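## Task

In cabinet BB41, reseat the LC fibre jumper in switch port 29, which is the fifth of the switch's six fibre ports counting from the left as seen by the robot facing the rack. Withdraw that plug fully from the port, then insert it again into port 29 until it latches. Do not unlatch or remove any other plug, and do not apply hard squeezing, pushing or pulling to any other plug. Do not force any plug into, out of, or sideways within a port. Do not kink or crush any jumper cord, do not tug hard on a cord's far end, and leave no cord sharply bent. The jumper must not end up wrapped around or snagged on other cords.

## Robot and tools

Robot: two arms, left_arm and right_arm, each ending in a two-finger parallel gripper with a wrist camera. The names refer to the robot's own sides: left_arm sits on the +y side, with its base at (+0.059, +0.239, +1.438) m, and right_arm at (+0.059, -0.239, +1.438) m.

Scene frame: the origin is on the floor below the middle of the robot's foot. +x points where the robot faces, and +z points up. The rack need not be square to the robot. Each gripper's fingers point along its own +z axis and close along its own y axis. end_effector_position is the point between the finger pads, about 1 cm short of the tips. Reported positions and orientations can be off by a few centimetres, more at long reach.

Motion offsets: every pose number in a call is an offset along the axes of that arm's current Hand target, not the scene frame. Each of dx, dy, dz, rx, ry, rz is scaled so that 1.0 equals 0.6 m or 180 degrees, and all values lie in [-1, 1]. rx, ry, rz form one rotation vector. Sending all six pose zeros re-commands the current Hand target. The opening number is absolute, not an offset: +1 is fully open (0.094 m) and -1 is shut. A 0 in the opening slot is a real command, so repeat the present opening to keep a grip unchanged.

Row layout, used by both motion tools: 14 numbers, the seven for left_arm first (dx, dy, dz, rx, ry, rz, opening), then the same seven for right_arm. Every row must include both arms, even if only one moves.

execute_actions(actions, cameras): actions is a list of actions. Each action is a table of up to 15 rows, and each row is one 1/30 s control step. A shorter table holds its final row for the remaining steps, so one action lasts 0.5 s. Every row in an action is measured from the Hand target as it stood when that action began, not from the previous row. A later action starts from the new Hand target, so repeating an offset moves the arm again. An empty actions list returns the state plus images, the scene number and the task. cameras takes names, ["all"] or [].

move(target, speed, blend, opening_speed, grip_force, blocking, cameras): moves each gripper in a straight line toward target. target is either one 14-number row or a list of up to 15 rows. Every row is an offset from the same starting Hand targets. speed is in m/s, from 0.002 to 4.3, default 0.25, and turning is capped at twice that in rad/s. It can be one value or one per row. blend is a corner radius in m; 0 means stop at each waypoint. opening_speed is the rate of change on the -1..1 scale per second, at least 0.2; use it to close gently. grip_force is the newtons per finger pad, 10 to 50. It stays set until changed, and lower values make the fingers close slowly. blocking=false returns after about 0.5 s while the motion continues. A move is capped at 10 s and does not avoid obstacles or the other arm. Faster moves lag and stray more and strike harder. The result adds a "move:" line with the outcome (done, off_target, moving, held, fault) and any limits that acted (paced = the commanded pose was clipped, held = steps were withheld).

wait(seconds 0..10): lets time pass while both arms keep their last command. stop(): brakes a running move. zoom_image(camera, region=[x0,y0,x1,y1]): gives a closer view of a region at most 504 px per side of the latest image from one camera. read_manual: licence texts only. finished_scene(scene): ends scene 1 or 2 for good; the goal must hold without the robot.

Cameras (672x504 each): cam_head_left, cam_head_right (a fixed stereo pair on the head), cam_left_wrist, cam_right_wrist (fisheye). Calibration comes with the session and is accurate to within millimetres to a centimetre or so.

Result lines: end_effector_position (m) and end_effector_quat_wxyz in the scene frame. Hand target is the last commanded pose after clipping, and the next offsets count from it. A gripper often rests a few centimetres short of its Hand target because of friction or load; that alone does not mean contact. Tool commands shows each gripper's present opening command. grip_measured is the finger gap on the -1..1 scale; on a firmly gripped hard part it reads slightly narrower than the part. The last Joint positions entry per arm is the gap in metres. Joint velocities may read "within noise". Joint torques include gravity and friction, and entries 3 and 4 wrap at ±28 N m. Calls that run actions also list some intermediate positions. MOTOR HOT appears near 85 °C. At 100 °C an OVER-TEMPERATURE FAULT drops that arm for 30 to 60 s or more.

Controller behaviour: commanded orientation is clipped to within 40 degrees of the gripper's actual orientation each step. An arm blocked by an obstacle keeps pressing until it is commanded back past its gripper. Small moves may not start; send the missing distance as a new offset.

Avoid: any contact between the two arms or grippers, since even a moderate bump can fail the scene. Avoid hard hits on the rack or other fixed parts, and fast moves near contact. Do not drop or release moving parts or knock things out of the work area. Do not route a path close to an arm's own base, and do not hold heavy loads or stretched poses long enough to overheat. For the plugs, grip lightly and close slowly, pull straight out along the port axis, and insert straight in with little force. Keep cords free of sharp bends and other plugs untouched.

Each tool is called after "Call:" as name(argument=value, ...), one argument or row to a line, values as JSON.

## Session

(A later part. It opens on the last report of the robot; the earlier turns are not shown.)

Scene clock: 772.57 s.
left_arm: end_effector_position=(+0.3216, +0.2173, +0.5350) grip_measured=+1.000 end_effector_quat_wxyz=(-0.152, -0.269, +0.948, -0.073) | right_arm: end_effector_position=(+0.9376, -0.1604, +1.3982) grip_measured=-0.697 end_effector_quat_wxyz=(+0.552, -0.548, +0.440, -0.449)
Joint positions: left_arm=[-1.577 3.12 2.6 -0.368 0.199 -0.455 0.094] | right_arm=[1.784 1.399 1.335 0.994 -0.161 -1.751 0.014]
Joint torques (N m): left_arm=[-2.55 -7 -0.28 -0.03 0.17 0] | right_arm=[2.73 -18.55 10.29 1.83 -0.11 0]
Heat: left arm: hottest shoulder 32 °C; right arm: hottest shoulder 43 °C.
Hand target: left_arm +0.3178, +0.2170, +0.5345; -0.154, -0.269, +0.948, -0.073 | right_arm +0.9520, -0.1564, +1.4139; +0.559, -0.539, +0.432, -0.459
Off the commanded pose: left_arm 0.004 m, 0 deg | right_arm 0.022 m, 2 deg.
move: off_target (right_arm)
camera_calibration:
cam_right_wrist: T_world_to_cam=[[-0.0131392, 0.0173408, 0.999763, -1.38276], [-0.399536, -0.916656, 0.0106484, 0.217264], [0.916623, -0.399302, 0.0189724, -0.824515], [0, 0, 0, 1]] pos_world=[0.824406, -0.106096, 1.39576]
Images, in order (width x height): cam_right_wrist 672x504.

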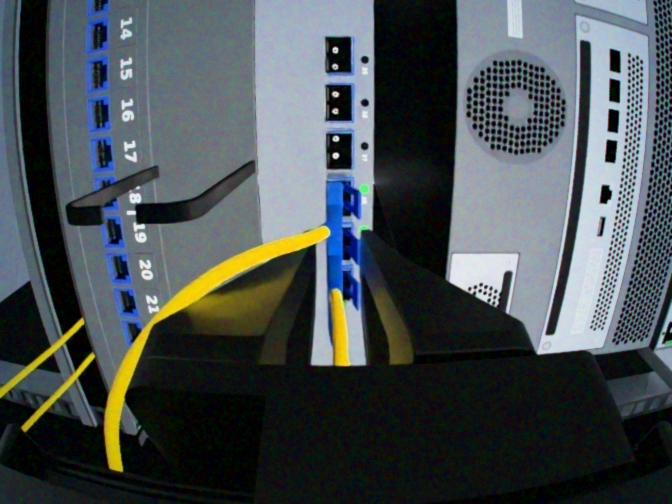

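Call:
move(
  target=[0,0,0,0,0,0,1,0,0,0,0,0,0,-0.82],
  speed=0.03,
  opening_speed=0.25,
  grip_force=20,
  cameras=["cam_right_wrist"],
)

Call:
zoom_image(
  camera="cam_right_wrist",
  region=[260, 170, 400, 300],
)

Scene clock: 792.37 s.
left_arm: end_effector_position=(+0.3216, +0.2173, +0.5350) grip_measured=+1.000 end_effector_quat_wxyz=(-0.152, -0.269, +0.948, -0.073) | right_arm: end_effector_position=(+0.9376, -0.1604, +1.3982) grip_measured=-0.817 end_effector_quat_wxyz=(+0.552, -0.548, +0.440, -0.449)
Joint positions: left_arm=[-1.577 3.12 2.6 -0.368 0.199 -0.455 0.094] | right_arm=[1.784 1.399 1.335 0.994 -0.161 -1.751 0.009]
Joint torques (N m): left_arm=[-1.96 -7.06 -0.34 -0.13 0.21 -0.02] | right_arm=[2.73 -18.78 10.36 1.85 -0.11 0]
Heat: left arm: hottest shoulder 32 °C; right arm: hottest shoulder 43 °C.
Hand target: left_arm +0.3178, +0.2170, +0.5345; -0.154, -0.269, +0.948, -0.073 | right_arm +0.9520, -0.1564, +1.4139; +0.559, -0.539, +0.432, -0.459
Off the commanded pose: left_arm 0.004 m, 0 deg | right_arm 0.022 m, 2 deg.
grip_force (N): 20, 20
move: off_target (right_arm)
camera_calibration:
cam_right_wrist: T_world_to_cam=[[-0.0131392, 0.0173408, 0.999763, -1.38276], [-0.399536, -0.916656, 0.0106484, 0.217264], [0.916623, -0.399302, 0.0189724, -0.824515], [0, 0, 0, 1]] pos_world=[0.824406, -0.106096, 1.39576]
Images, in order (width x height): cam_right_wrist 672x504.

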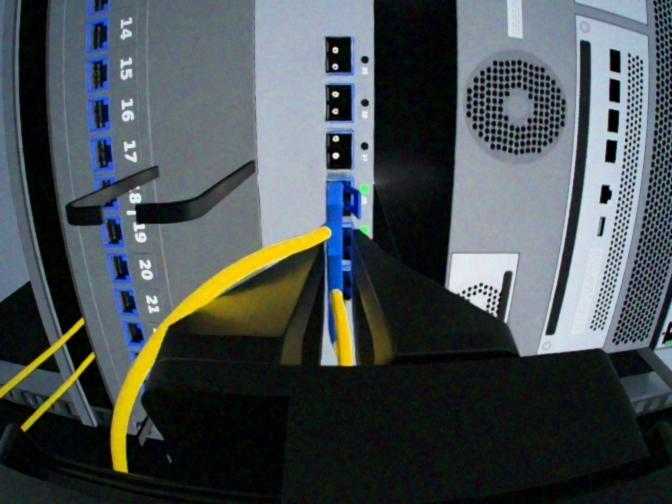

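Scaled by 3.600 from the camera's 672x504 image, which has a finer 960x720 frame.

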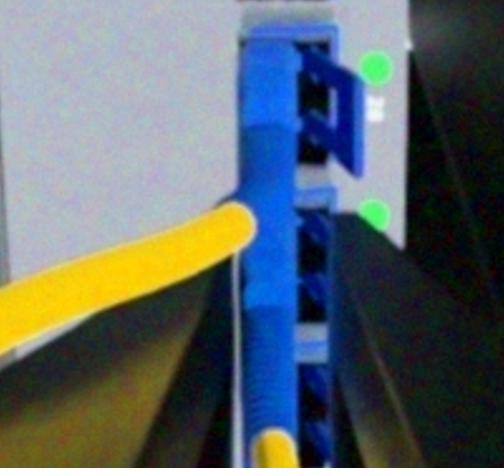

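Call:
move(
  target=[0,0,0,0,0,0,1,0,0,0,0,0,0,-0.86],
  speed=0.03,
  opening_speed=0.2,
  grip_force=20,
  cameras=["cam_right_wrist"],
)

Call:
zoom_image(
  camera="cam_right_wrist",
  region=[290, 200, 380, 290],
)

Scene clock: 810.67 s.
left_arm: end_effector_position=(+0.3216, +0.2173, +0.5350) grip_measured=+1.000 end_effector_quat_wxyz=(-0.152, -0.269, +0.948, -0.073) | right_arm: end_effector_position=(+0.9376, -0.1603, +1.3976) grip_measured=-0.858 end_effector_quat_wxyz=(+0.551, -0.548, +0.441, -0.449)
Joint positions: left_arm=[-1.577 3.12 2.6 -0.368 0.199 -0.455 0.094] | right_arm=[1.784 1.4 1.335 0.993 -0.161 -1.751 0.007]
Joint torques (N m): left_arm=[-2.55 -7.24 -0.4 0.01 0.19 0] | right_arm=[2.96 -18.55 10.26 1.96 -0.12 0]
Heat: left arm: hottest shoulder 32 °C; right arm: hottest shoulder 44 °C.
Hand target: left_arm +0.3178, +0.2170, +0.5345; -0.154, -0.269, +0.948, -0.073 | right_arm +0.9520, -0.1564, +1.4140; +0.560, -0.539, +0.431, -0.459
Off the commanded pose: left_arm 0.004 m, 0 deg | right_arm 0.022 m, 2 deg.
grip_force (N): 20, 20
move: off_target (right_arm)
camera_calibration:
cam_right_wrist: T_world_to_cam=[[-0.0115743, 0.0174186, 0.999781, -1.38366], [-0.399646, -0.916599, 0.0113427, 0.216395], [0.916596, -0.399427, 0.0175703, -0.822541], [0, 0, 0, 1]] pos_world=[0.824405, -0.106096, 1.39536]
Images, in order (width x height): cam_right_wrist 672x504.

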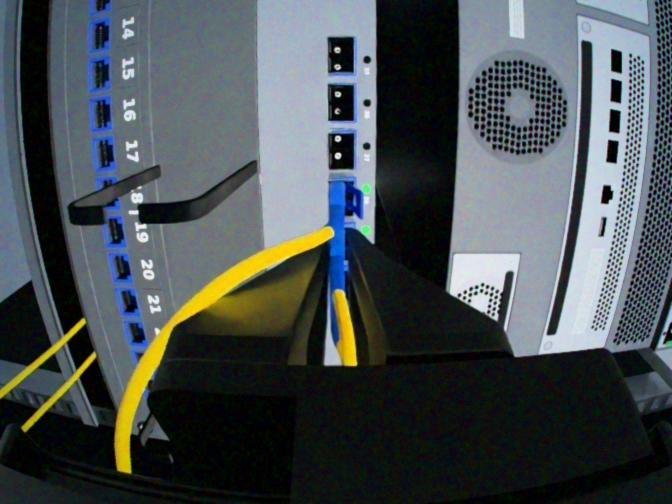

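Scaled by 5.600 from the camera's 672x504 image, which has a finer 960x720 frame.

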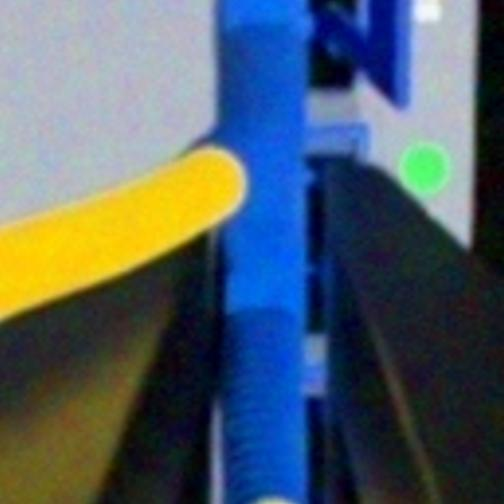

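Call:
move(
  target=[
    [0,0,0,0,0,0,1,0,0,0,0,0,0,-0.7],
    [0,0,0,0,0,0,1,-0.005,-0.002,-0.001,0,0.01,0,-0.7],
  ],
  speed=0.03,
  opening_speed=0.4,
  grip_force=20,
  cameras=["cam_right_wrist"],
)

Call:
zoom_image(
  camera="cam_right_wrist",
  region=[260, 170, 400, 300],
)

Scene clock: 832.03 s.
left_arm: end_effector_position=(+0.3216, +0.2173, +0.5350) grip_measured=+1.000 end_effector_quat_wxyz=(-0.152, -0.269, +0.948, -0.073) | right_arm: end_effector_position=(+0.9381, -0.1564, +1.3986) grip_measured=-0.702 end_effector_quat_wxyz=(+0.545, -0.542, +0.450, -0.455)
Joint positions: left_arm=[-1.577 3.12 2.6 -0.368 0.199 -0.455 0.094] | right_arm=[1.803 1.4 1.335 0.992 -0.12 -1.765 0.014]
Joint torques (N m): left_arm=[-2.43 -7.24 -0.31 -0.03 0.23 -0.01] | right_arm=[3.14 -18.84 9.88 2.17 -0.09 -0.01]
Heat: left arm: hottest shoulder 32 °C; right arm: hottest elbow 44 °C.
Hand target: left_arm +0.3178, +0.2170, +0.5345; -0.154, -0.269, +0.948, -0.073 | right_arm +0.9507, -0.1535, +1.4150; +0.553, -0.532, +0.440, -0.467
Off the commanded pose: left_arm 0.004 m, 0 deg | right_arm 0.021 m, 2 deg.
grip_force (N): 20, 20
move: off_target (right_arm)
camera_calibration:
cam_right_wrist: T_world_to_cam=[[-0.00742024, 0.016114, 0.999843, -1.38891], [-0.425409, -0.904929, 0.0114272, 0.246055], [0.904971, -0.425257, 0.0135698, -0.809019], [0, 0, 0, 1]] pos_world=[0.826506, -0.0989978, 1.39686]
Images, in order (width x height): cam_right_wrist 672x504.

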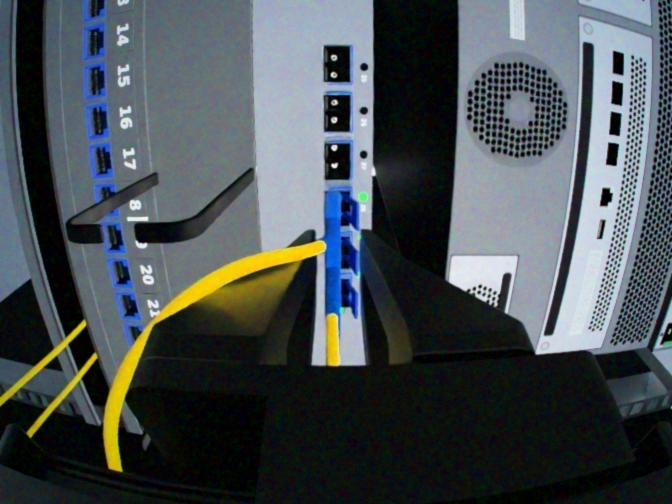

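Scaled by 3.600 from the camera's 672x504 image, which has a finer 960x720 frame.

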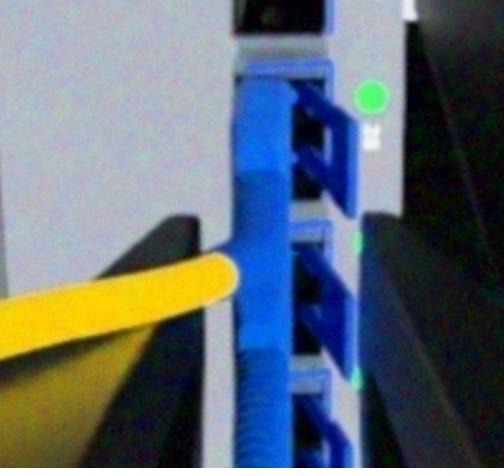

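Call:
move(
  target=[0,0,0,0,0,0,1,0.0055,0,0,0,0,0,-0.7],
  speed=0.03,
  grip_force=20,
  cameras=["cam_right_wrist"],
)

Call:
zoom_image(
  camera="cam_right_wrist",
  region=[260, 170, 400, 300],
)

Scene clock: 847.67 s.
left_arm: end_effector_position=(+0.3216, +0.2173, +0.5350) grip_measured=+1.000 end_effector_quat_wxyz=(-0.152, -0.269, +0.948, -0.073) | right_arm: end_effector_position=(+0.9381, -0.1564, +1.3986) grip_measured=-0.702 end_effector_quat_wxyz=(+0.544, -0.542, +0.450, -0.455)
Joint positions: left_arm=[-1.577 3.12 2.6 -0.368 0.199 -0.455 0.094] | right_arm=[1.803 1.4 1.335 0.992 -0.12 -1.765 0.014]
Joint torques (N m): left_arm=[-2.26 -7.24 -0.46 -0.14 0.2 -0.01] | right_arm=[2.61 -18.9 9.91 2.21 -0.27 0.05]
Heat: left arm: hottest shoulder 32 °C; right arm: hottest elbow 44 °C.
Hand target: left_arm +0.3178, +0.2170, +0.5345; -0.154, -0.269, +0.948, -0.073 | right_arm +0.9513, -0.1568, +1.4151; +0.553, -0.531, +0.440, -0.467
Off the commanded pose: left_arm 0.004 m, 0 deg | right_arm 0.021 m, 2 deg.
grip_force (N): 20, 20
move: off_target (right_arm)
camera_calibration:
cam_right_wrist: T_world_to_cam=[[-0.00747214, 0.0164707, 0.999836, -1.38872], [-0.42541, -0.904925, 0.011728, 0.245638], [0.90497, -0.425253, 0.0137685, -0.809294], [0, 0, 0, 1]] pos_world=[0.826507, -0.0989982, 1.39676]
Images, in order (width x height): cam_right_wrist 672x504.

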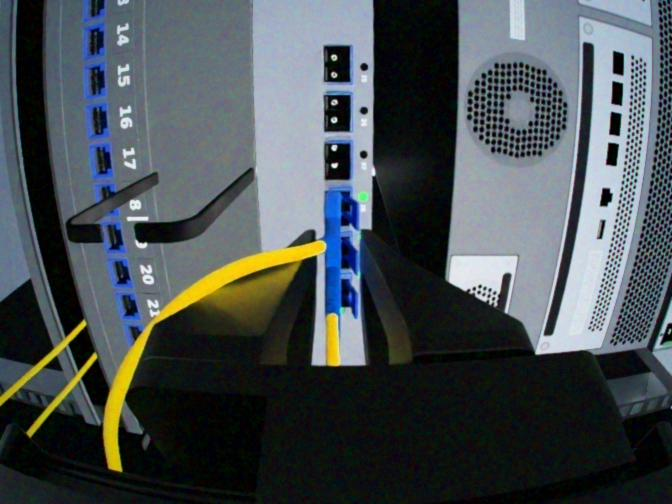

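Scaled by 3.600 from the camera's 672x504 image, which has a finer 960x720 frame.

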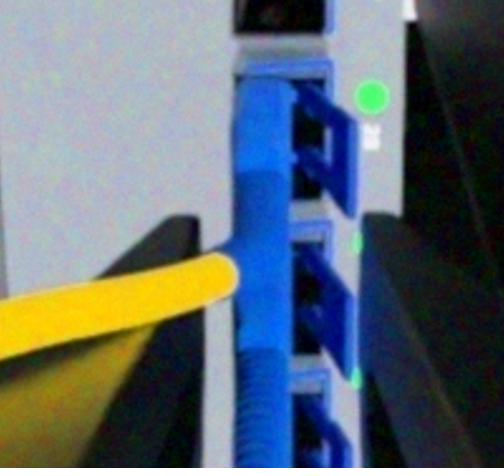

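Call:
move(
  target=[0,0,0,0,0,0,1,0.0035,0,0,0,0,0,-0.7],
  speed=0.03,
  grip_force=20,
)

Scene clock: 854.03 s.
left_arm: end_effector_position=(+0.3216, +0.2173, +0.5350) grip_measured=+1.000 end_effector_quat_wxyz=(-0.152, -0.269, +0.948, -0.073) | right_arm: end_effector_position=(+0.9381, -0.1564, +1.3986) grip_measured=-0.702 end_effector_quat_wxyz=(+0.544, -0.542, +0.450, -0.455)
Joint positions: left_arm=[-1.577 3.12 2.6 -0.368 0.199 -0.455 0.094] | right_arm=[1.803 1.4 1.335 0.992 -0.12 -1.765 0.014]
Joint torques (N m): left_arm=[-2.14 -6.95 -0.34 -0.08 0.2 0] | right_arm=[2.26 -19.08 10 2.14 -0.39 0.09]
Heat: left arm: hottest shoulder 32 °C; right arm: hottest elbow 44 °C.
Hand target: left_arm +0.3178, +0.2170, +0.5345; -0.154, -0.269, +0.948, -0.073 | right_arm +0.9517, -0.1588, +1.4151; +0.553, -0.531, +0.440, -0.467
Off the commanded pose: left_arm 0.004 m, 0 deg | right_arm 0.021 m, 2 deg.
grip_force (N): 20, 20
move: off_target (right_arm)

Call:
move(
  target=[0,0,0,0,0,0,1,0.0033,0,0,0,0,0,-0.7],
  speed=0.03,
  grip_force=20,
)

Scene clock: 857.50 s.
left_arm: end_effector_position=(+0.3216, +0.2173, +0.5350) grip_measured=+1.000 end_effector_quat_wxyz=(-0.152, -0.269, +0.948, -0.073) | right_arm: end_effector_position=(+0.9380, -0.1562, +1.3987) grip_measured=-0.702 end_effector_quat_wxyz=(+0.545, -0.542, +0.449, -0.455)
Joint positions: left_arm=[-1.577 3.12 2.6 -0.368 0.199 -0.455 0.094] | right_arm=[1.803 1.4 1.335 0.992 -0.122 -1.765 0.014]
Joint torques (N m): left_arm=[-1.96 -6.89 -0.42 -0.06 0.2 0.02] | right_arm=[1.38 -18.73 10.09 2.15 -0.39 0.13]
Heat: left arm: hottest shoulder 32 °C; right arm: hottest elbow 44 °C.
Hand target: left_arm +0.3178, +0.2170, +0.5345; -0.154, -0.269, +0.948, -0.073 | right_arm +0.9520, -0.1608, +1.4151; +0.553, -0.531, +0.440, -0.467
Off the commanded pose: left_arm 0.004 m, 0 deg | right_arm 0.022 m, 2 deg.
grip_force (N): 20, 20
move: off_target (right_arm)

Call:
move(
  target=[0,0,0,0,0,0,1,0.003,0,0,0,0,0,-0.7],
  speed=0.03,
  grip_force=20,
)

Scene clock: 870.47 s.
left_arm: end_effector_position=(+0.3216, +0.2173, +0.5350) grip_measured=+1.000 end_effector_quat_wxyz=(-0.152, -0.269, +0.948, -0.073) | right_arm: end_effector_position=(+0.9381, -0.1574, +1.3984) grip_measured=-0.702 end_effector_quat_wxyz=(+0.545, -0.543, +0.448, -0.455)
Joint positions: left_arm=[-1.577 3.12 2.6 -0.368 0.199 -0.455 0.094] | right_arm=[1.8 1.4 1.335 0.992 -0.124 -1.765 0.014]
Joint torques (N m): left_arm=[-2.43 -7.06 -0.27 -0.06 0.2 -0.01] | right_arm=[1.55 -18.84 9.99 2.14 -0.39 0.15]
Heat: left arm: hottest shoulder 31 °C; right arm: hottest elbow 45 °C.
Hand target: left_arm +0.3178, +0.2170, +0.5345; -0.154, -0.269, +0.948, -0.073 | right_arm +0.9523, -0.1627, +1.4151; +0.553, -0.532, +0.440, -0.467
Off the commanded pose: left_arm 0.004 m, 0 deg | right_arm 0.023 m, 2 deg.
grip_force (N): 20, 20
move: off_target (right_arm)

Moving now; 1.5 mm more.

Call:
move(
  target=[0,0,0,0,0,0,1,0.0028,0,0,0,0,0,-0.7],
  speed=0.03,
  grip_force=20,
  cameras=["cam_right_wrist"],
)

Call:
zoom_image(
  camera="cam_right_wrist",
  region=[260, 170, 400, 300],
)

Scene clock: 876.27 s.
left_arm: end_effector_position=(+0.3216, +0.2173, +0.5350) grip_measured=+1.000 end_effector_quat_wxyz=(-0.152, -0.269, +0.948, -0.073) | right_arm: end_effector_position=(+0.9381, -0.1586, +1.3981) grip_measured=-0.702 end_effector_quat_wxyz=(+0.544, -0.544, +0.448, -0.456)
Joint positions: left_arm=[-1.577 3.12 2.6 -0.368 0.199 -0.455 0.094] | right_arm=[1.797 1.4 1.335 0.992 -0.127 -1.765 0.014]
Joint torques (N m): left_arm=[-2.37 -7.06 -0.38 -0.09 0.19 0.02] | right_arm=[1.55 -19.08 10.14 2.11 -0.37 0.15]
Heat: left arm: hottest shoulder 31 °C; right arm: hottest elbow 45 °C.
Hand target: left_arm +0.3178, +0.2170, +0.5345; -0.154, -0.269, +0.948, -0.073 | right_arm +0.9526, -0.1642, +1.4151; +0.553, -0.532, +0.440, -0.467
Off the commanded pose: left_arm 0.004 m, 0 deg | right_arm 0.023 m, 2 deg.
grip_force (N): 20, 20
move: off_target (right_arm)
camera_calibration:
cam_right_wrist: T_world_to_cam=[[-0.00834504, 0.0212609, 0.999739, -1.38644], [-0.422853, -0.906062, 0.0157391, 0.235511], [0.90616, -0.422611, 0.0165514, -0.814856], [0, 0, 0, 1]] pos_world=[0.826407, -0.101503, 1.39586]
Images, in order (width x height): cam_right_wrist 672x504.

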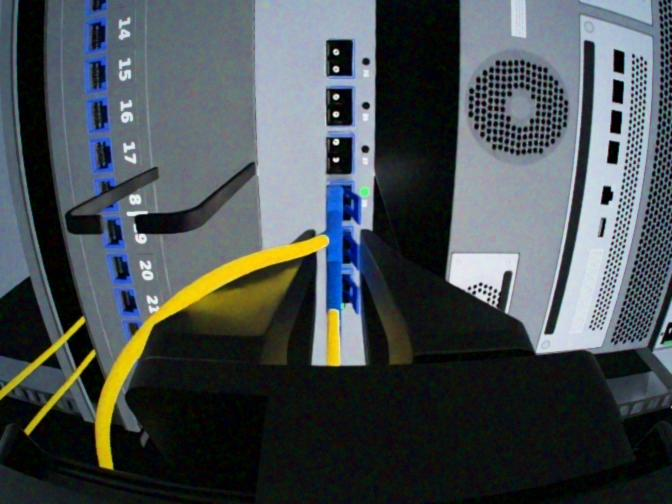

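Scaled by 3.600 from the camera's 672x504 image, which has a finer 960x720 frame.

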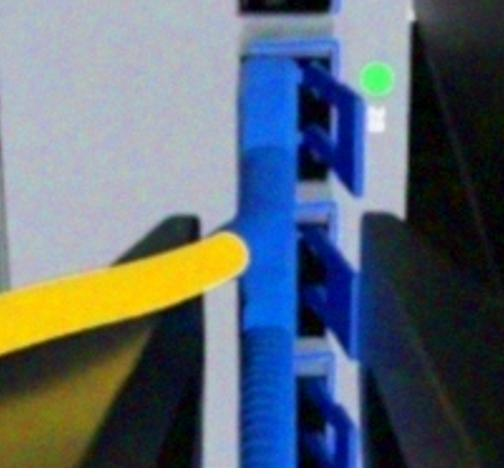

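Call:
move(
  target=[0,0,0,0,0,0,1,0,0,0,0,0,0,-0.87],
  speed=0.03,
  opening_speed=0.3,
  grip_force=20,
  cameras=["cam_right_wrist"],
)

Call:
zoom_image(
  camera="cam_right_wrist",
  region=[290, 200, 380, 290],
)

Scene clock: 898.90 s.
left_arm: end_effector_position=(+0.3216, +0.2173, +0.5350) grip_measured=+1.000 end_effector_quat_wxyz=(-0.152, -0.269, +0.948, -0.073) | right_arm: end_effector_position=(+0.9381, -0.1590, +1.3977) grip_measured=-0.868 end_effector_quat_wxyz=(+0.544, -0.544, +0.448, -0.456)
Joint positions: left_arm=[-1.577 3.12 2.6 -0.368 0.199 -0.455 0.094] | right_arm=[1.797 1.4 1.335 0.992 -0.127 -1.764 0.006]
Joint torques (N m): left_arm=[-2.26 -7.18 -0.44 -0.08 0.2 0] | right_arm=[1.61 -19.02 10.17 2.02 -0.37 0.16]
Heat: left arm: hottest shoulder 31 °C; right arm: hottest elbow 45 °C.
Hand target: left_arm +0.3178, +0.2170, +0.5345; -0.154, -0.269, +0.948, -0.073 | right_arm +0.9527, -0.1643, +1.4153; +0.553, -0.531, +0.440, -0.467
Off the commanded pose: left_arm 0.004 m, 0 deg | right_arm 0.023 m, 2 deg.
grip_force (N): 20, 20
move: off_target (right_arm)
camera_calibration:
cam_right_wrist: T_world_to_cam=[[-0.00775274, 0.0210984, 0.999747, -1.38665], [-0.423167, -0.905913, 0.0158366, 0.235383], [0.906018, -0.422937, 0.0159514, -0.814057], [0, 0, 0, 1]] pos_world=[0.826406, -0.101803, 1.39556]
Images, in order (width x height): cam_right_wrist 672x504.

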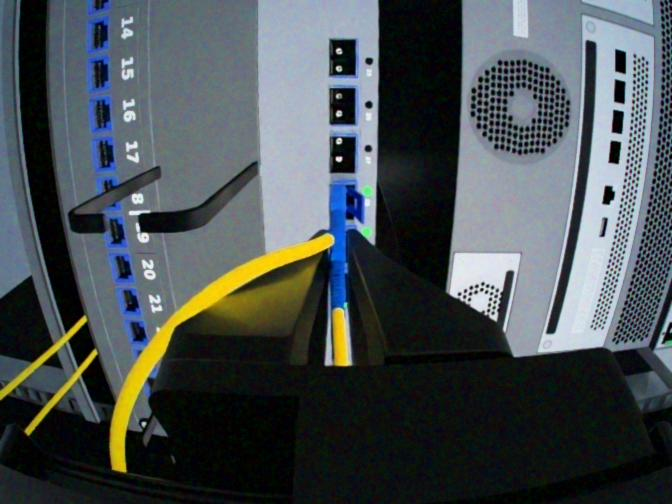

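Scaled by 5.600 from the camera's 672x504 image, which has a finer 960x720 frame.

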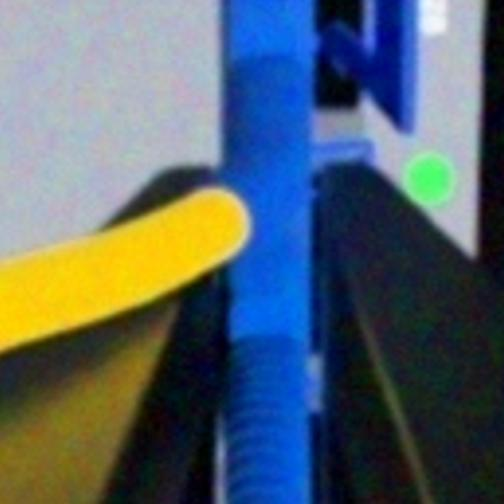

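Call:
move(
  target=[0,0,0,0,0,0,1,0,0,0,0,0,0,-0.95],
  speed=0.03,
  opening_speed=0.3,
  grip_force=20,
  cameras=["cam_right_wrist"],
)

Call:
zoom_image(
  camera="cam_right_wrist",
  region=[290, 200, 380, 290],
)

Scene clock: 909.37 s.
left_arm: end_effector_position=(+0.3216, +0.2173, +0.5350) grip_measured=+1.000 end_effector_quat_wxyz=(-0.152, -0.269, +0.948, -0.073) | right_arm: end_effector_position=(+0.9381, -0.1591, +1.3974) grip_measured=-0.899 end_effector_quat_wxyz=(+0.544, -0.544, +0.449, -0.455)
Joint positions: left_arm=[-1.577 3.12 2.6 -0.368 0.199 -0.455 0.094] | right_arm=[1.796 1.401 1.335 0.992 -0.127 -1.762 0.005]
Joint torques (N m): left_arm=[-2.02 -7.41 -0.34 -0.16 0.2 0] | right_arm=[1.26 -18.84 10.07 2.11 -0.36 0.15]
Heat: left arm: hottest shoulder 31 °C; right arm: hottest elbow 45 °C.
Hand target: left_arm +0.3178, +0.2170, +0.5345; -0.154, -0.269, +0.948, -0.073 | right_arm +0.9527, -0.1645, +1.4153; +0.553, -0.531, +0.440, -0.467
Off the commanded pose: left_arm 0.004 m, 0 deg | right_arm 0.024 m, 2 deg.
grip_force (N): 20, 20
move: off_target (right_arm)
camera_calibration:
cam_right_wrist: T_world_to_cam=[[-0.00699212, 0.0191931, 0.999791, -1.38743], [-0.423229, -0.905908, 0.0144309, 0.237309], [0.905996, -0.42304, 0.0144573, -0.812002], [0, 0, 0, 1]] pos_world=[0.826405, -0.101901, 1.39546]
Images, in order (width x height): cam_right_wrist 672x504.

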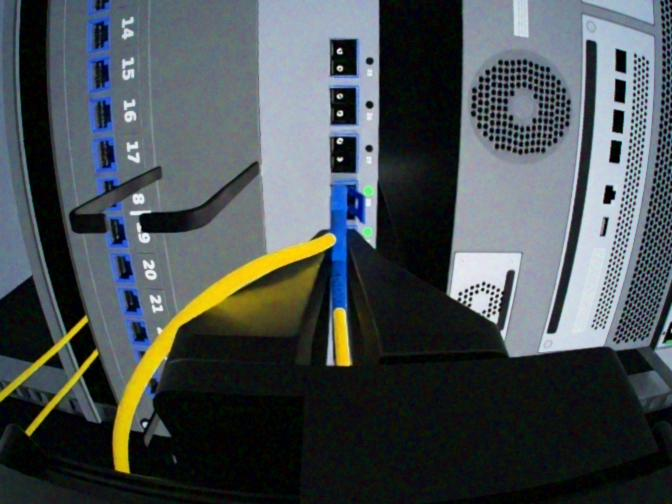

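Scaled by 5.600 from the camera's 672x504 image, which has a finer 960x720 frame.

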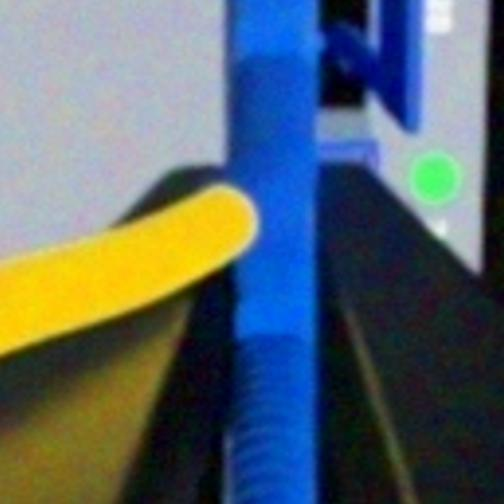

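Call:
move(
  target=[0,0,0,0,0,0,1,-0.0029,-0.0008,-0.0164,0,0,0,-0.95],
  speed=0.04,
  grip_force=20,
)

Scene clock: 919.60 s.
left_arm: end_effector_position=(+0.3216, +0.2173, +0.5350) grip_measured=+1.000 end_effector_quat_wxyz=(-0.152, -0.269, +0.948, -0.073) | right_arm: end_effector_position=(+0.9381, -0.1591, +1.3974) grip_measured=-0.899 end_effector_quat_wxyz=(+0.544, -0.544, +0.449, -0.455)
Joint positions: left_arm=[-1.577 3.12 2.6 -0.368 0.199 -0.455 0.094] | right_arm=[1.796 1.401 1.335 0.992 -0.127 -1.762 0.005]
Joint torques (N m): left_arm=[-2.67 -7.12 -0.39 -0.01 0.16 -0.01] | right_arm=[1.61 -20.07 7.24 2.88 -0.33 0.12]
Heat: left arm: hottest shoulder 31 °C; right arm: hottest elbow 45 °C.
Hand target: left_arm +0.3178, +0.2170, +0.5345; -0.154, -0.269, +0.948, -0.073 | right_arm +0.9427, -0.1645, +1.4153; +0.553, -0.531, +0.440, -0.467
Off the commanded pose: left_arm 0.004 m, 0 deg | right_arm 0.019 m, 2 deg.
grip_force (N): 20, 20
move: off_target (right_arm)

Call:
move(
  target=[0,0,0,0,0,0,1,-0.0029,-0.0028,-0.0164,0,0,0,-0.95],
  speed=0.04,
  grip_force=20,
)

Scene clock: 923.40 s.
left_arm: end_effector_position=(+0.3216, +0.2173, +0.5350) grip_measured=+1.000 end_effector_quat_wxyz=(-0.152, -0.269, +0.948, -0.073) | right_arm: end_effector_position=(+0.9371, -0.1591, +1.3967) grip_measured=-0.900 end_effector_quat_wxyz=(+0.544, -0.544, +0.449, -0.455)
Joint positions: left_arm=[-1.577 3.12 2.6 -0.368 0.199 -0.455 0.094] | right_arm=[1.796 1.401 1.332 0.995 -0.127 -1.762 0.005]
Joint torques (N m): left_arm=[-2.37 -7.18 -0.42 -0.13 0.2 -0.01] | right_arm=[1.85 -21.01 4.68 3.45 -0.3 0.11]
Heat: left arm: hottest shoulder 31 °C; right arm: hottest elbow 45 °C.
Hand target: left_arm +0.3178, +0.2170, +0.5345; -0.154, -0.269, +0.948, -0.073 | right_arm +0.9326, -0.1645, +1.4165; +0.553, -0.531, +0.440, -0.467
Off the commanded pose: left_arm 0.004 m, 0 deg | right_arm 0.021 m, 2 deg.
grip_force (N): 20, 20
move: off_target (right_arm)

Call:
move(
  target=[0,0,0,0,0,0,1,-0.0029,-0.0042,-0.0164,0,0,0,-0.95],
  speed=0.04,
  grip_force=20,
  cameras=["cam_right_wrist"],
)

Call:
zoom_image(
  camera="cam_right_wrist",
  region=[290, 200, 380, 290],
)

Scene clock: 933.70 s.
left_arm: end_effector_position=(+0.3216, +0.2173, +0.5350) grip_measured=+1.000 end_effector_quat_wxyz=(-0.152, -0.269, +0.948, -0.073) | right_arm: end_effector_position=(+0.9309, -0.1595, +1.3960) grip_measured=-0.908 end_effector_quat_wxyz=(+0.544, -0.543, +0.448, -0.456)
Joint positions: left_arm=[-1.577 3.12 2.6 -0.368 0.199 -0.455 0.094] | right_arm=[1.796 1.395 1.311 1.013 -0.126 -1.762 0.004]
Joint torques (N m): left_arm=[-2.08 -6.89 -0.28 -0.08 0.2 -0.02] | right_arm=[1.9 -21.77 3.36 3.41 -0.3 0.11]
Heat: left arm: hottest shoulder 31 °C; right arm: hottest elbow 43 °C.
Hand target: left_arm +0.3178, +0.2170, +0.5345; -0.154, -0.269, +0.948, -0.073 | right_arm +0.9225, -0.1645, +1.4185; +0.553, -0.531, +0.440, -0.467
Off the commanded pose: left_arm 0.004 m, 0 deg | right_arm 0.025 m, 2 deg.
grip_force (N): 20, 20
move: off_target (right_arm)
camera_calibration:
cam_right_wrist: T_world_to_cam=[[-0.00932853, 0.0191103, 0.999774, -1.38385], [-0.424754, -0.90521, 0.0133396, 0.236947], [0.905261, -0.424534, 0.0165615, -0.808025], [0, 0, 0, 1]] pos_world=[0.819208, -0.102101, 1.39376]
Images, in order (width x height): cam_right_wrist 672x504.

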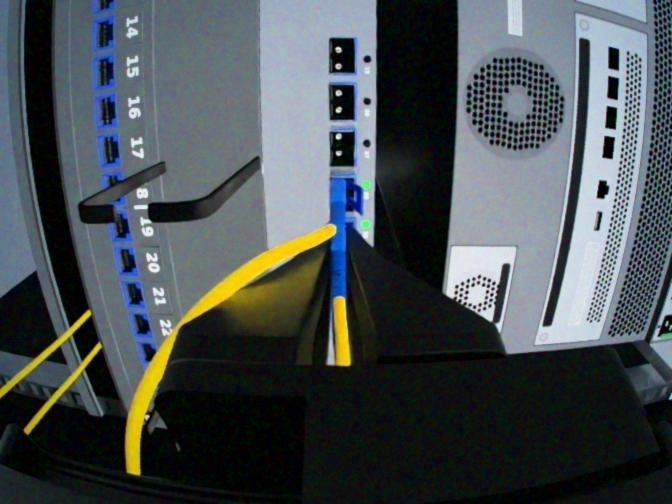

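Scaled by 5.600 from the camera's 672x504 image, which has a finer 960x720 frame.

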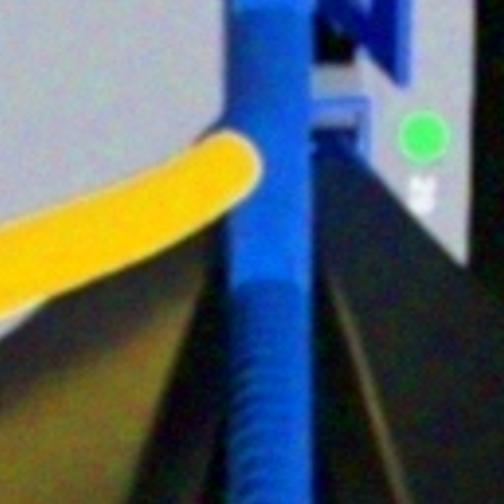

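Call:
move(
  target=[0,0,0,0,0,0,1,0,0,0,0,0,0,-0.7],
  speed=0.04,
  opening_speed=0.4,
  cameras=["cam_right_wrist"],
)

Call:
zoom_image(
  camera="cam_right_wrist",
  region=[260, 170, 400, 300],
)

Scene clock: 946.40 s.
left_arm: end_effector_position=(+0.3216, +0.2173, +0.5350) grip_measured=+1.000 end_effector_quat_wxyz=(-0.152, -0.269, +0.948, -0.073) | right_arm: end_effector_position=(+0.9193, -0.1597, +1.3938) grip_measured=-0.702 end_effector_quat_wxyz=(+0.543, -0.545, +0.450, -0.454)
Joint positions: left_arm=[-1.577 3.12 2.6 -0.368 0.199 -0.455 0.094] | right_arm=[1.796 1.381 1.272 1.031 -0.126 -1.762 0.014]
Joint torques (N m): left_arm=[-2.02 -7.3 -0.17 -0.01 0.17 0.01] | right_arm=[1.67 -20.6 6.26 2.85 -0.32 0.11]
Heat: left arm: hottest shoulder 31 °C; right arm: hottest shoulder 43 °C.
Hand target: left_arm +0.3178, +0.2170, +0.5345; -0.154, -0.269, +0.948, -0.073 | right_arm +0.9225, -0.1644, +1.4184; +0.553, -0.532, +0.440, -0.467
Off the commanded pose: left_arm 0.004 m, 0 deg | right_arm 0.025 m, 3 deg.
grip_force (N): 20, 20
move: off_target (right_arm)
camera_calibration:
cam_right_wrist: T_world_to_cam=[[-0.00185212, 0.0195331, 0.999807, -1.38859], [-0.423359, -0.905804, 0.0169123, 0.225469], [0.90596, -0.423246, 0.00994719, -0.788796], [0, 0, 0, 1]] pos_world=[0.8075, -0.102501, 1.39236]
Images, in order (width x height): cam_right_wrist 672x504.

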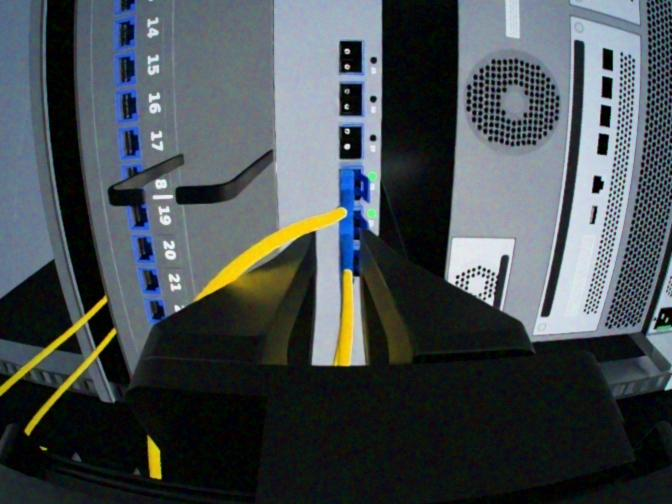

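Scaled by 3.600 from the camera's 672x504 image, which has a finer 960x720 frame.

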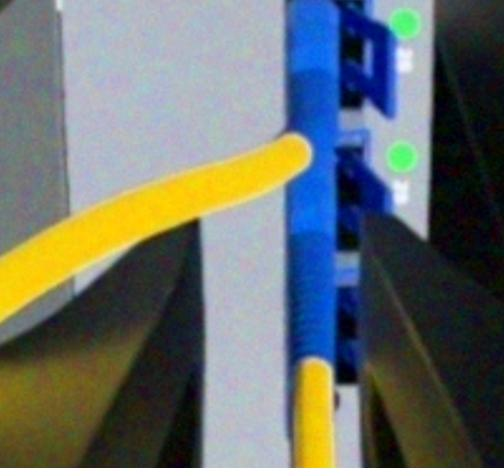

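Call:
move(
  target=[
    [0,0,0,0,0,0,1,0,0,0,0,0,0,-0.45],
    [0,0,0,0,0,0,1,0.0098,0.0068,0.0548,0,0,0,-0.45],
  ],
  speed=0.04,
  grip_force=40,
  cameras=["cam_right_wrist"],
)

Call:
zoom_image(
  camera="cam_right_wrist",
  region=[260, 170, 400, 300],
)

Scene clock: 962.63 s.
left_arm: end_effector_position=(+0.3216, +0.2173, +0.5350) grip_measured=+1.000 end_effector_quat_wxyz=(-0.152, -0.269, +0.948, -0.073) | right_arm: end_effector_position=(+0.9413, -0.1602, +1.4027) grip_measured=-0.451 end_effector_quat_wxyz=(+0.546, -0.541, +0.447, -0.458)
Joint positions: left_arm=[-1.577 3.12 2.6 -0.368 0.199 -0.455 0.094] | right_arm=[1.796 1.398 1.344 0.991 -0.126 -1.762 0.026]
Joint torques (N m): left_arm=[-2.08 -7.24 -0.4 0.01 0.22 0] | right_arm=[1.55 -18.84 10.41 1.85 -0.38 0.15]
Heat: left arm: hottest shoulder 31 °C; right arm: hottest shoulder 45 °C.
Hand target: left_arm +0.3178, +0.2170, +0.5345; -0.154, -0.269, +0.948, -0.073 | right_arm +0.9561, -0.1644, +1.4160; +0.553, -0.531, +0.440, -0.467
Off the commanded pose: left_arm 0.004 m, 0 deg | right_arm 0.020 m, 2 deg.
grip_force (N): 40, 40
move: off_target (right_arm)
camera_calibration:
cam_right_wrist: T_world_to_cam=[[-0.0165573, 0.0190161, 0.999682, -1.38352], [-0.425573, -0.904867, 0.0101639, 0.245858], [0.904772, -0.42527, 0.0230748, -0.826719], [0, 0, 0, 1]] pos_world=[0.829716, -0.102801, 1.39966]
Images, in order (width x height): cam_right_wrist 672x504.

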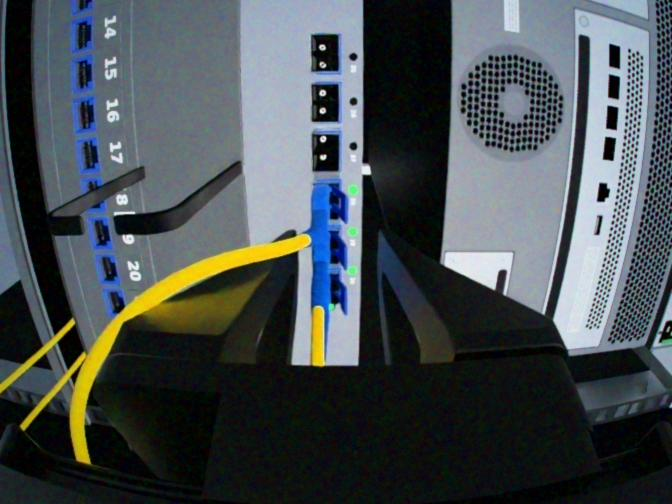

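Scaled by 3.600 from the camera's 672x504 image, which has a finer 960x720 frame.

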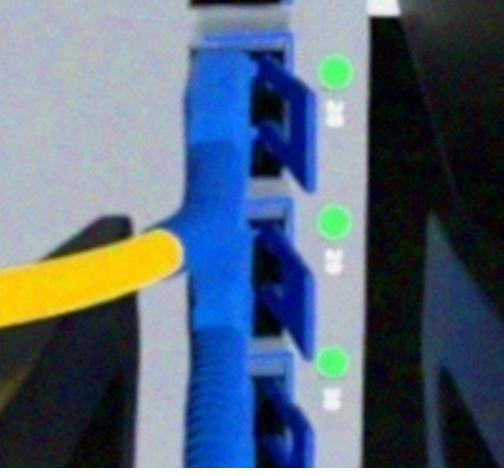

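Call:
move(
  target=[0,0,0,0,0,0,1,0,0.011,0.001,0,0,0,-0.45],
  speed=0.04,
  grip_force=40,
)

Scene clock: 970.43 s.
left_arm: end_effector_position=(+0.3216, +0.2173, +0.5350) grip_measured=+1.000 end_effector_quat_wxyz=(-0.152, -0.269, +0.948, -0.073) | right_arm: end_effector_position=(+0.9422, -0.1596, +1.3939) grip_measured=-0.451 end_effector_quat_wxyz=(+0.544, -0.544, +0.448, -0.456)
Joint positions: left_arm=[-1.577 3.12 2.6 -0.368 0.199 -0.455 0.094] | right_arm=[1.794 1.414 1.352 0.991 -0.128 -1.762 0.026]
Joint torques (N m): left_arm=[-1.85 -7.3 -0.36 -0.08 0.18 0.02] | right_arm=[1.2 -19.19 10.41 2.15 -0.39 0.16]
Heat: left arm: hottest shoulder 31 °C; right arm: hottest shoulder 46 °C.
Hand target: left_arm +0.3178, +0.2170, +0.5345; -0.154, -0.269, +0.948, -0.073 | right_arm +0.9569, -0.1643, +1.4093; +0.553, -0.532, +0.440, -0.467
Off the commanded pose: left_arm 0.004 m, 0 deg | right_arm 0.022 m, 2 deg.
grip_force (N): 40, 40
move: off_target (right_arm)

Call:
move(
  target=[0,0,0,0,0,0,1,0,-0.006,-0.001,0,0,0,-0.55],
  speed=0.04,
  grip_force=40,
  cameras=["cam_right_wrist"],
)

Call:
zoom_image(
  camera="cam_right_wrist",
  region=[260, 170, 400, 300],
)

Scene clock: 979.30 s.
left_arm: end_effector_position=(+0.3216, +0.2173, +0.5350) grip_measured=+1.000 end_effector_quat_wxyz=(-0.152, -0.269, +0.948, -0.073) | right_arm: end_effector_position=(+0.9422, -0.1594, +1.3940) grip_measured=-0.548 end_effector_quat_wxyz=(+0.544, -0.544, +0.447, -0.456)
Joint positions: left_arm=[-1.577 3.12 2.6 -0.368 0.199 -0.455 0.094] | right_arm=[1.794 1.414 1.352 0.991 -0.129 -1.762 0.021]
Joint torques (N m): left_arm=[-2.02 -7.24 -0.32 0.02 0.19 -0.01] | right_arm=[1.44 -19.43 9.89 2.03 -0.34 0.16]
Heat: left arm: hottest shoulder 31 °C; right arm: hottest shoulder 45 °C.
Hand target: left_arm +0.3178, +0.2170, +0.5345; -0.154, -0.269, +0.948, -0.073 | right_arm +0.9561, -0.1644, +1.4129; +0.553, -0.532, +0.440, -0.467
Off the commanded pose: left_arm 0.004 m, 0 deg | right_arm 0.024 m, 2 deg.
grip_force (N): 40, 40
move: off_target (right_arm)
camera_calibration:
cam_right_wrist: T_world_to_cam=[[-0.00900603, 0.0212499, 0.999734, -1.38163], [-0.423304, -0.905856, 0.0154412, 0.237355], [0.905943, -0.423053, 0.0171533, -0.819453], [0, 0, 0, 1]] pos_world=[0.830408, -0.102303, 1.39166]
Images, in order (width x height): cam_right_wrist 672x504.

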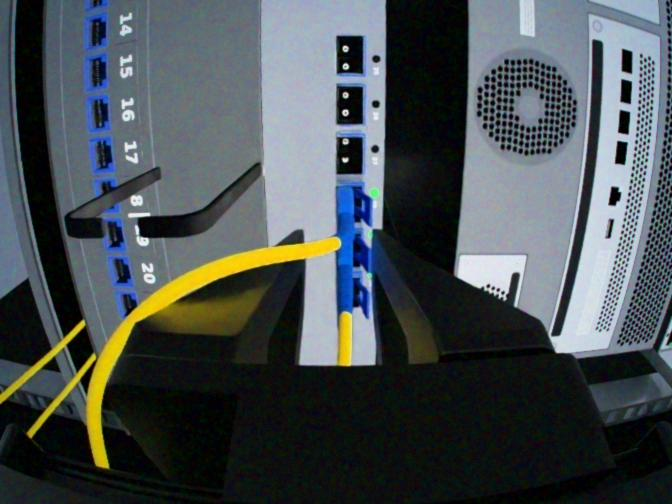

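Scaled by 3.600 from the camera's 672x504 image, which has a finer 960x720 frame.

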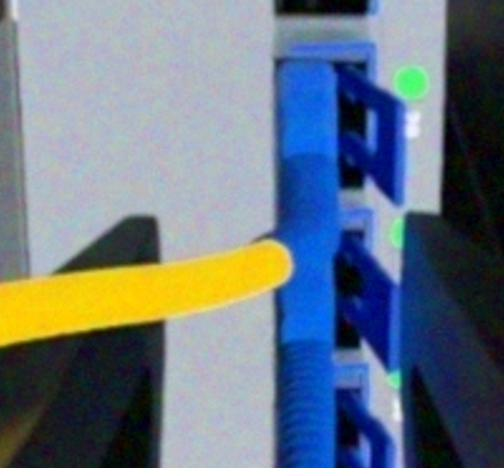

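Call:
move(
  target=[0,0,0,0,0,0,1,0,-0.006,0,0,0,0,-0.55],
  speed=0.04,
  grip_force=40,
)

Scene clock: 985.73 s.
left_arm: end_effector_position=(+0.3216, +0.2173, +0.5350) grip_measured=+1.000 end_effector_quat_wxyz=(-0.152, -0.269, +0.948, -0.073) | right_arm: end_effector_position=(+0.9422, -0.1594, +1.3940) grip_measured=-0.548 end_effector_quat_wxyz=(+0.544, -0.544, +0.447, -0.456)
Joint positions: left_arm=[-1.577 3.12 2.6 -0.368 0.199 -0.455 0.094] | right_arm=[1.794 1.414 1.352 0.991 -0.129 -1.762 0.021]
Joint torques (N m): left_arm=[-2.14 -6.77 -0.35 -0.08 0.2 -0.03] | right_arm=[1.96 -20.01 9.63 1.84 -0.32 0.14]
Heat: left arm: hottest shoulder 31 °C; right arm: hottest shoulder 44 °C.
Hand target: left_arm +0.3178, +0.2170, +0.5345; -0.154, -0.269, +0.948, -0.073 | right_arm +0.9560, -0.1643, +1.4165; +0.553, -0.532, +0.440, -0.467
Off the commanded pose: left_arm 0.004 m, 0 deg | right_arm 0.027 m, 2 deg.
grip_force (N): 40, 40
move: off_target (right_arm)

Call:
move(
  target=[0,0,0,0,0,0,1,0,-0.005,0,0,0,0,-0.55],
  speed=0.04,
  grip_force=40,
)

Scene clock: 992.00 s.
left_arm: end_effector_position=(+0.3216, +0.2173, +0.5350) grip_measured=+1.000 end_effector_quat_wxyz=(-0.152, -0.269, +0.948, -0.073) | right_arm: end_effector_position=(+0.9422, -0.1594, +1.3940) grip_measured=-0.548 end_effector_quat_wxyz=(+0.544, -0.544, +0.447, -0.456)
Joint positions: left_arm=[-1.577 3.12 2.6 -0.368 0.199 -0.455 0.094] | right_arm=[1.794 1.414 1.352 0.991 -0.129 -1.762 0.021]
Joint torques (N m): left_arm=[-2.37 -7.24 -0.32 -0.17 0.21 0.03] | right_arm=[2.08 -20.89 9.46 1.76 -0.26 0.12]
Heat: left arm: hottest shoulder 31 °C; right arm: hottest shoulder 44 °C.
Hand target: left_arm +0.3178, +0.2170, +0.5345; -0.154, -0.269, +0.948, -0.073 | right_arm +0.9558, -0.1643, +1.4195; +0.553, -0.532, +0.440, -0.467
Off the commanded pose: left_arm 0.004 m, 0 deg | right_arm 0.029 m, 2 deg.
grip_force (N): 40, 40
move: off_target (right_arm)

Call:
move(
  target=[0,0,0,0,0,0,1,0,-0.004,0,0,0,0,-0.55],
  speed=0.04,
  grip_force=40,
)

Scene clock: 997.20 s.
left_arm: end_effector_position=(+0.3216, +0.2173, +0.5350) grip_measured=+1.000 end_effector_quat_wxyz=(-0.152, -0.269, +0.948, -0.073) | right_arm: end_effector_position=(+0.9423, -0.1595, +1.3945) grip_measured=-0.548 end_effector_quat_wxyz=(+0.544, -0.544, +0.448, -0.456)
Joint positions: left_arm=[-1.577 3.12 2.6 -0.368 0.199 -0.455 0.094] | right_arm=[1.794 1.413 1.352 0.988 -0.129 -1.762 0.021]
Joint torques (N m): left_arm=[-2.08 -6.77 -0.34 -0.1 0.19 -0.01] | right_arm=[2.08 -20.95 9.28 1.59 -0.24 0.11]
Heat: left arm: hottest shoulder 31 °C; right arm: hottest shoulder 44 °C.
Hand target: left_arm +0.3178, +0.2170, +0.5345; -0.154, -0.269, +0.948, -0.073 | right_arm +0.9557, -0.1644, +1.4221; +0.553, -0.531, +0.440, -0.467
Off the commanded pose: left_arm 0.004 m, 0 deg | right_arm 0.031 m, 2 deg.
grip_force (N): 40, 40
move: off_target (right_arm)

Moving regime; 2 mm more.

Call:
move(
  target=[0,0,0,0,0,0,1,0,-0.004,0,0,0,0,-0.55],
  speed=0.04,
  grip_force=40,
)

Scene clock: 1002.47 s.
left_arm: end_effector_position=(+0.3216, +0.2173, +0.5350) grip_measured=+1.000 end_effector_quat_wxyz=(-0.152, -0.269, +0.948, -0.073) | right_arm: end_effector_position=(+0.9425, -0.1595, +1.3946) grip_measured=-0.548 end_effector_quat_wxyz=(+0.543, -0.545, +0.448, -0.455)
Joint positions: left_arm=[-1.577 3.12 2.6 -0.368 0.199 -0.455 0.094] | right_arm=[1.794 1.411 1.352 0.983 -0.129 -1.762 0.021]
Joint torques (N m): left_arm=[-2.37 -7 -0.31 -0.09 0.2 -0.01] | right_arm=[2.32 -20.89 9.11 1.73 -0.21 0.11]
Heat: left arm: hottest shoulder 31 °C; right arm: hottest shoulder 45 °C.
Hand target: left_arm +0.3178, +0.2170, +0.5345; -0.154, -0.269, +0.948, -0.073 | right_arm +0.9556, -0.1643, +1.4244; +0.553, -0.532, +0.440, -0.467
Off the commanded pose: left_arm 0.004 m, 0 deg | right_arm 0.033 m, 3 deg.
grip_force (N): 40, 40
move: off_target (right_arm)

Call:
move(
  target=[0,0,0,0,0,0,1,0,-0.005,0,0,0,0,-0.55],
  speed=0.04,
  grip_force=40,
  cameras=["cam_right_wrist"],
)

Call:
zoom_image(
  camera="cam_right_wrist",
  region=[260, 170, 400, 300],
)

Scene clock: 1013.77 s.
left_arm: end_effector_position=(+0.3216, +0.2173, +0.5350) grip_measured=+1.000 end_effector_quat_wxyz=(-0.152, -0.269, +0.948, -0.073) | right_arm: end_effector_position=(+0.9427, -0.1596, +1.3949) grip_measured=-0.548 end_effector_quat_wxyz=(+0.542, -0.546, +0.449, -0.454)
Joint positions: left_arm=[-1.577 3.12 2.6 -0.368 0.199 -0.455 0.094] | right_arm=[1.794 1.409 1.352 0.977 -0.129 -1.762 0.021]
Joint torques (N m): left_arm=[-2.73 -6.95 -0.36 -0.1 0.19 -0.01] | right_arm=[2.08 -21.3 8.98 1.74 -0.2 0.11]
Heat: left arm: hottest shoulder 31 °C; right arm: hottest shoulder 45 °C.
Hand target: left_arm +0.3178, +0.2170, +0.5345; -0.154, -0.269, +0.948, -0.073 | right_arm +0.9554, -0.1643, +1.4272; +0.553, -0.532, +0.440, -0.467
Off the commanded pose: left_arm 0.004 m, 0 deg | right_arm 0.035 m, 3 deg.
grip_force (N): 40, 40
move: off_target (right_arm)
camera_calibration:
cam_right_wrist: T_world_to_cam=[[-0.000772681, 0.0216588, 0.999765, -1.39027], [-0.421842, -0.906464, 0.0193115, 0.230592], [0.906669, -0.421728, 0.00983701, -0.810328], [0, 0, 0, 1]] pos_world=[0.830899, -0.102603, 1.39346]
Images, in order (width x height): cam_right_wrist 672x504.

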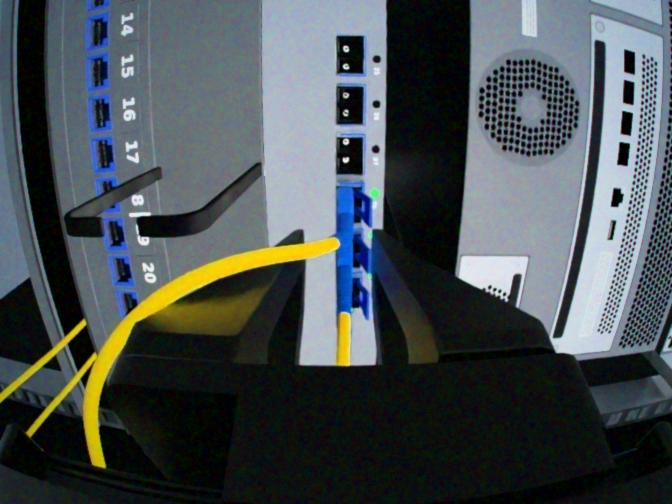

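Scaled by 3.600 from the camera's 672x504 image, which has a finer 960x720 frame.

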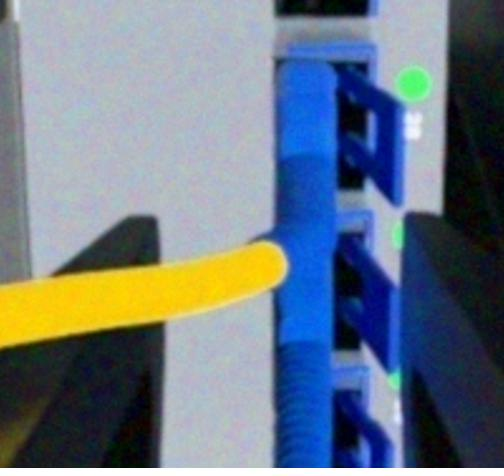

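Call:
move(
  target=[0,0,0,0,0,0,1,0,0,0,0,0,0,-0.87],
  speed=0.04,
  opening_speed=0.25,
  grip_force=40,
  cameras=["cam_right_wrist"],
)

Call:
zoom_image(
  camera="cam_right_wrist",
  region=[290, 200, 380, 290],
)

Scene clock: 1022.50 s.
left_arm: end_effector_position=(+0.3216, +0.2173, +0.5350) grip_measured=+1.000 end_effector_quat_wxyz=(-0.152, -0.269, +0.948, -0.073) | right_arm: end_effector_position=(+0.9434, -0.1602, +1.3983) grip_measured=-0.860 end_effector_quat_wxyz=(+0.543, -0.546, +0.449, -0.454)
Joint positions: left_arm=[-1.577 3.12 2.6 -0.368 0.199 -0.455 0.094] | right_arm=[1.794 1.402 1.352 0.972 -0.129 -1.762 0.007]
Joint torques (N m): left_arm=[-2.55 -7 -0.29 -0.03 0.21 0.01] | right_arm=[2.26 -20.78 9.06 2.02 -0.19 0.11]
Heat: left arm: hottest shoulder 31 °C; right arm: hottest shoulder 46 °C.
Hand target: left_arm +0.3178, +0.2170, +0.5345; -0.154, -0.269, +0.948, -0.073 | right_arm +0.9555, -0.1643, +1.4273; +0.553, -0.532, +0.440, -0.467
Off the commanded pose: left_arm 0.004 m, 0 deg | right_arm 0.032 m, 3 deg.
grip_force (N): 40, 40
move: off_target (right_arm)
camera_calibration:
cam_right_wrist: T_world_to_cam=[[-0.00188735, 0.0216323, 0.999764, -1.39263], [-0.421983, -0.906408, 0.0188157, 0.231144], [0.906602, -0.421848, 0.0108392, -0.812473], [0, 0, 0, 1]] pos_world=[0.8315, -0.103103, 1.39676]
Images, in order (width x height): cam_right_wrist 672x504.

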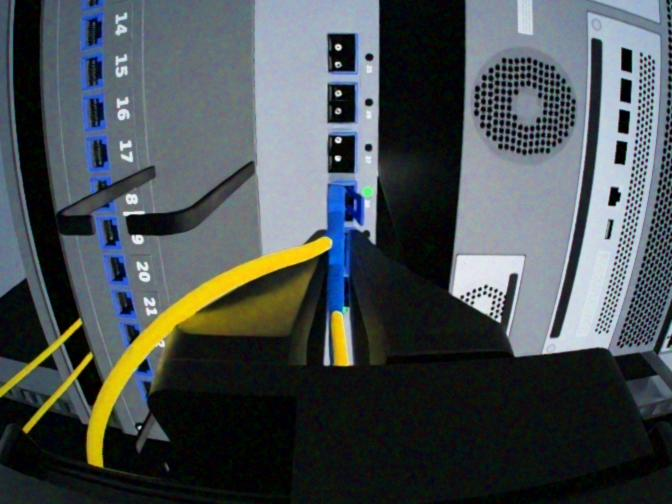

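Scaled by 5.600 from the camera's 672x504 image, which has a finer 960x720 frame.

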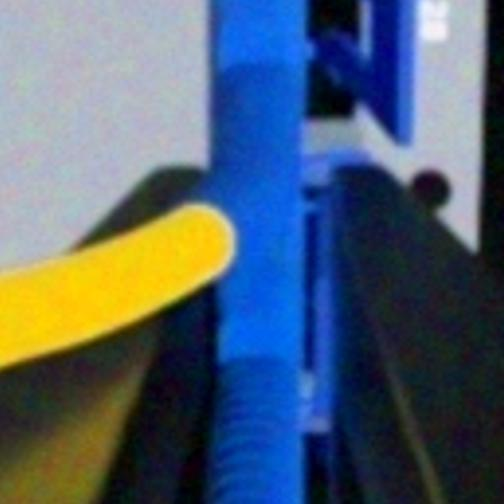

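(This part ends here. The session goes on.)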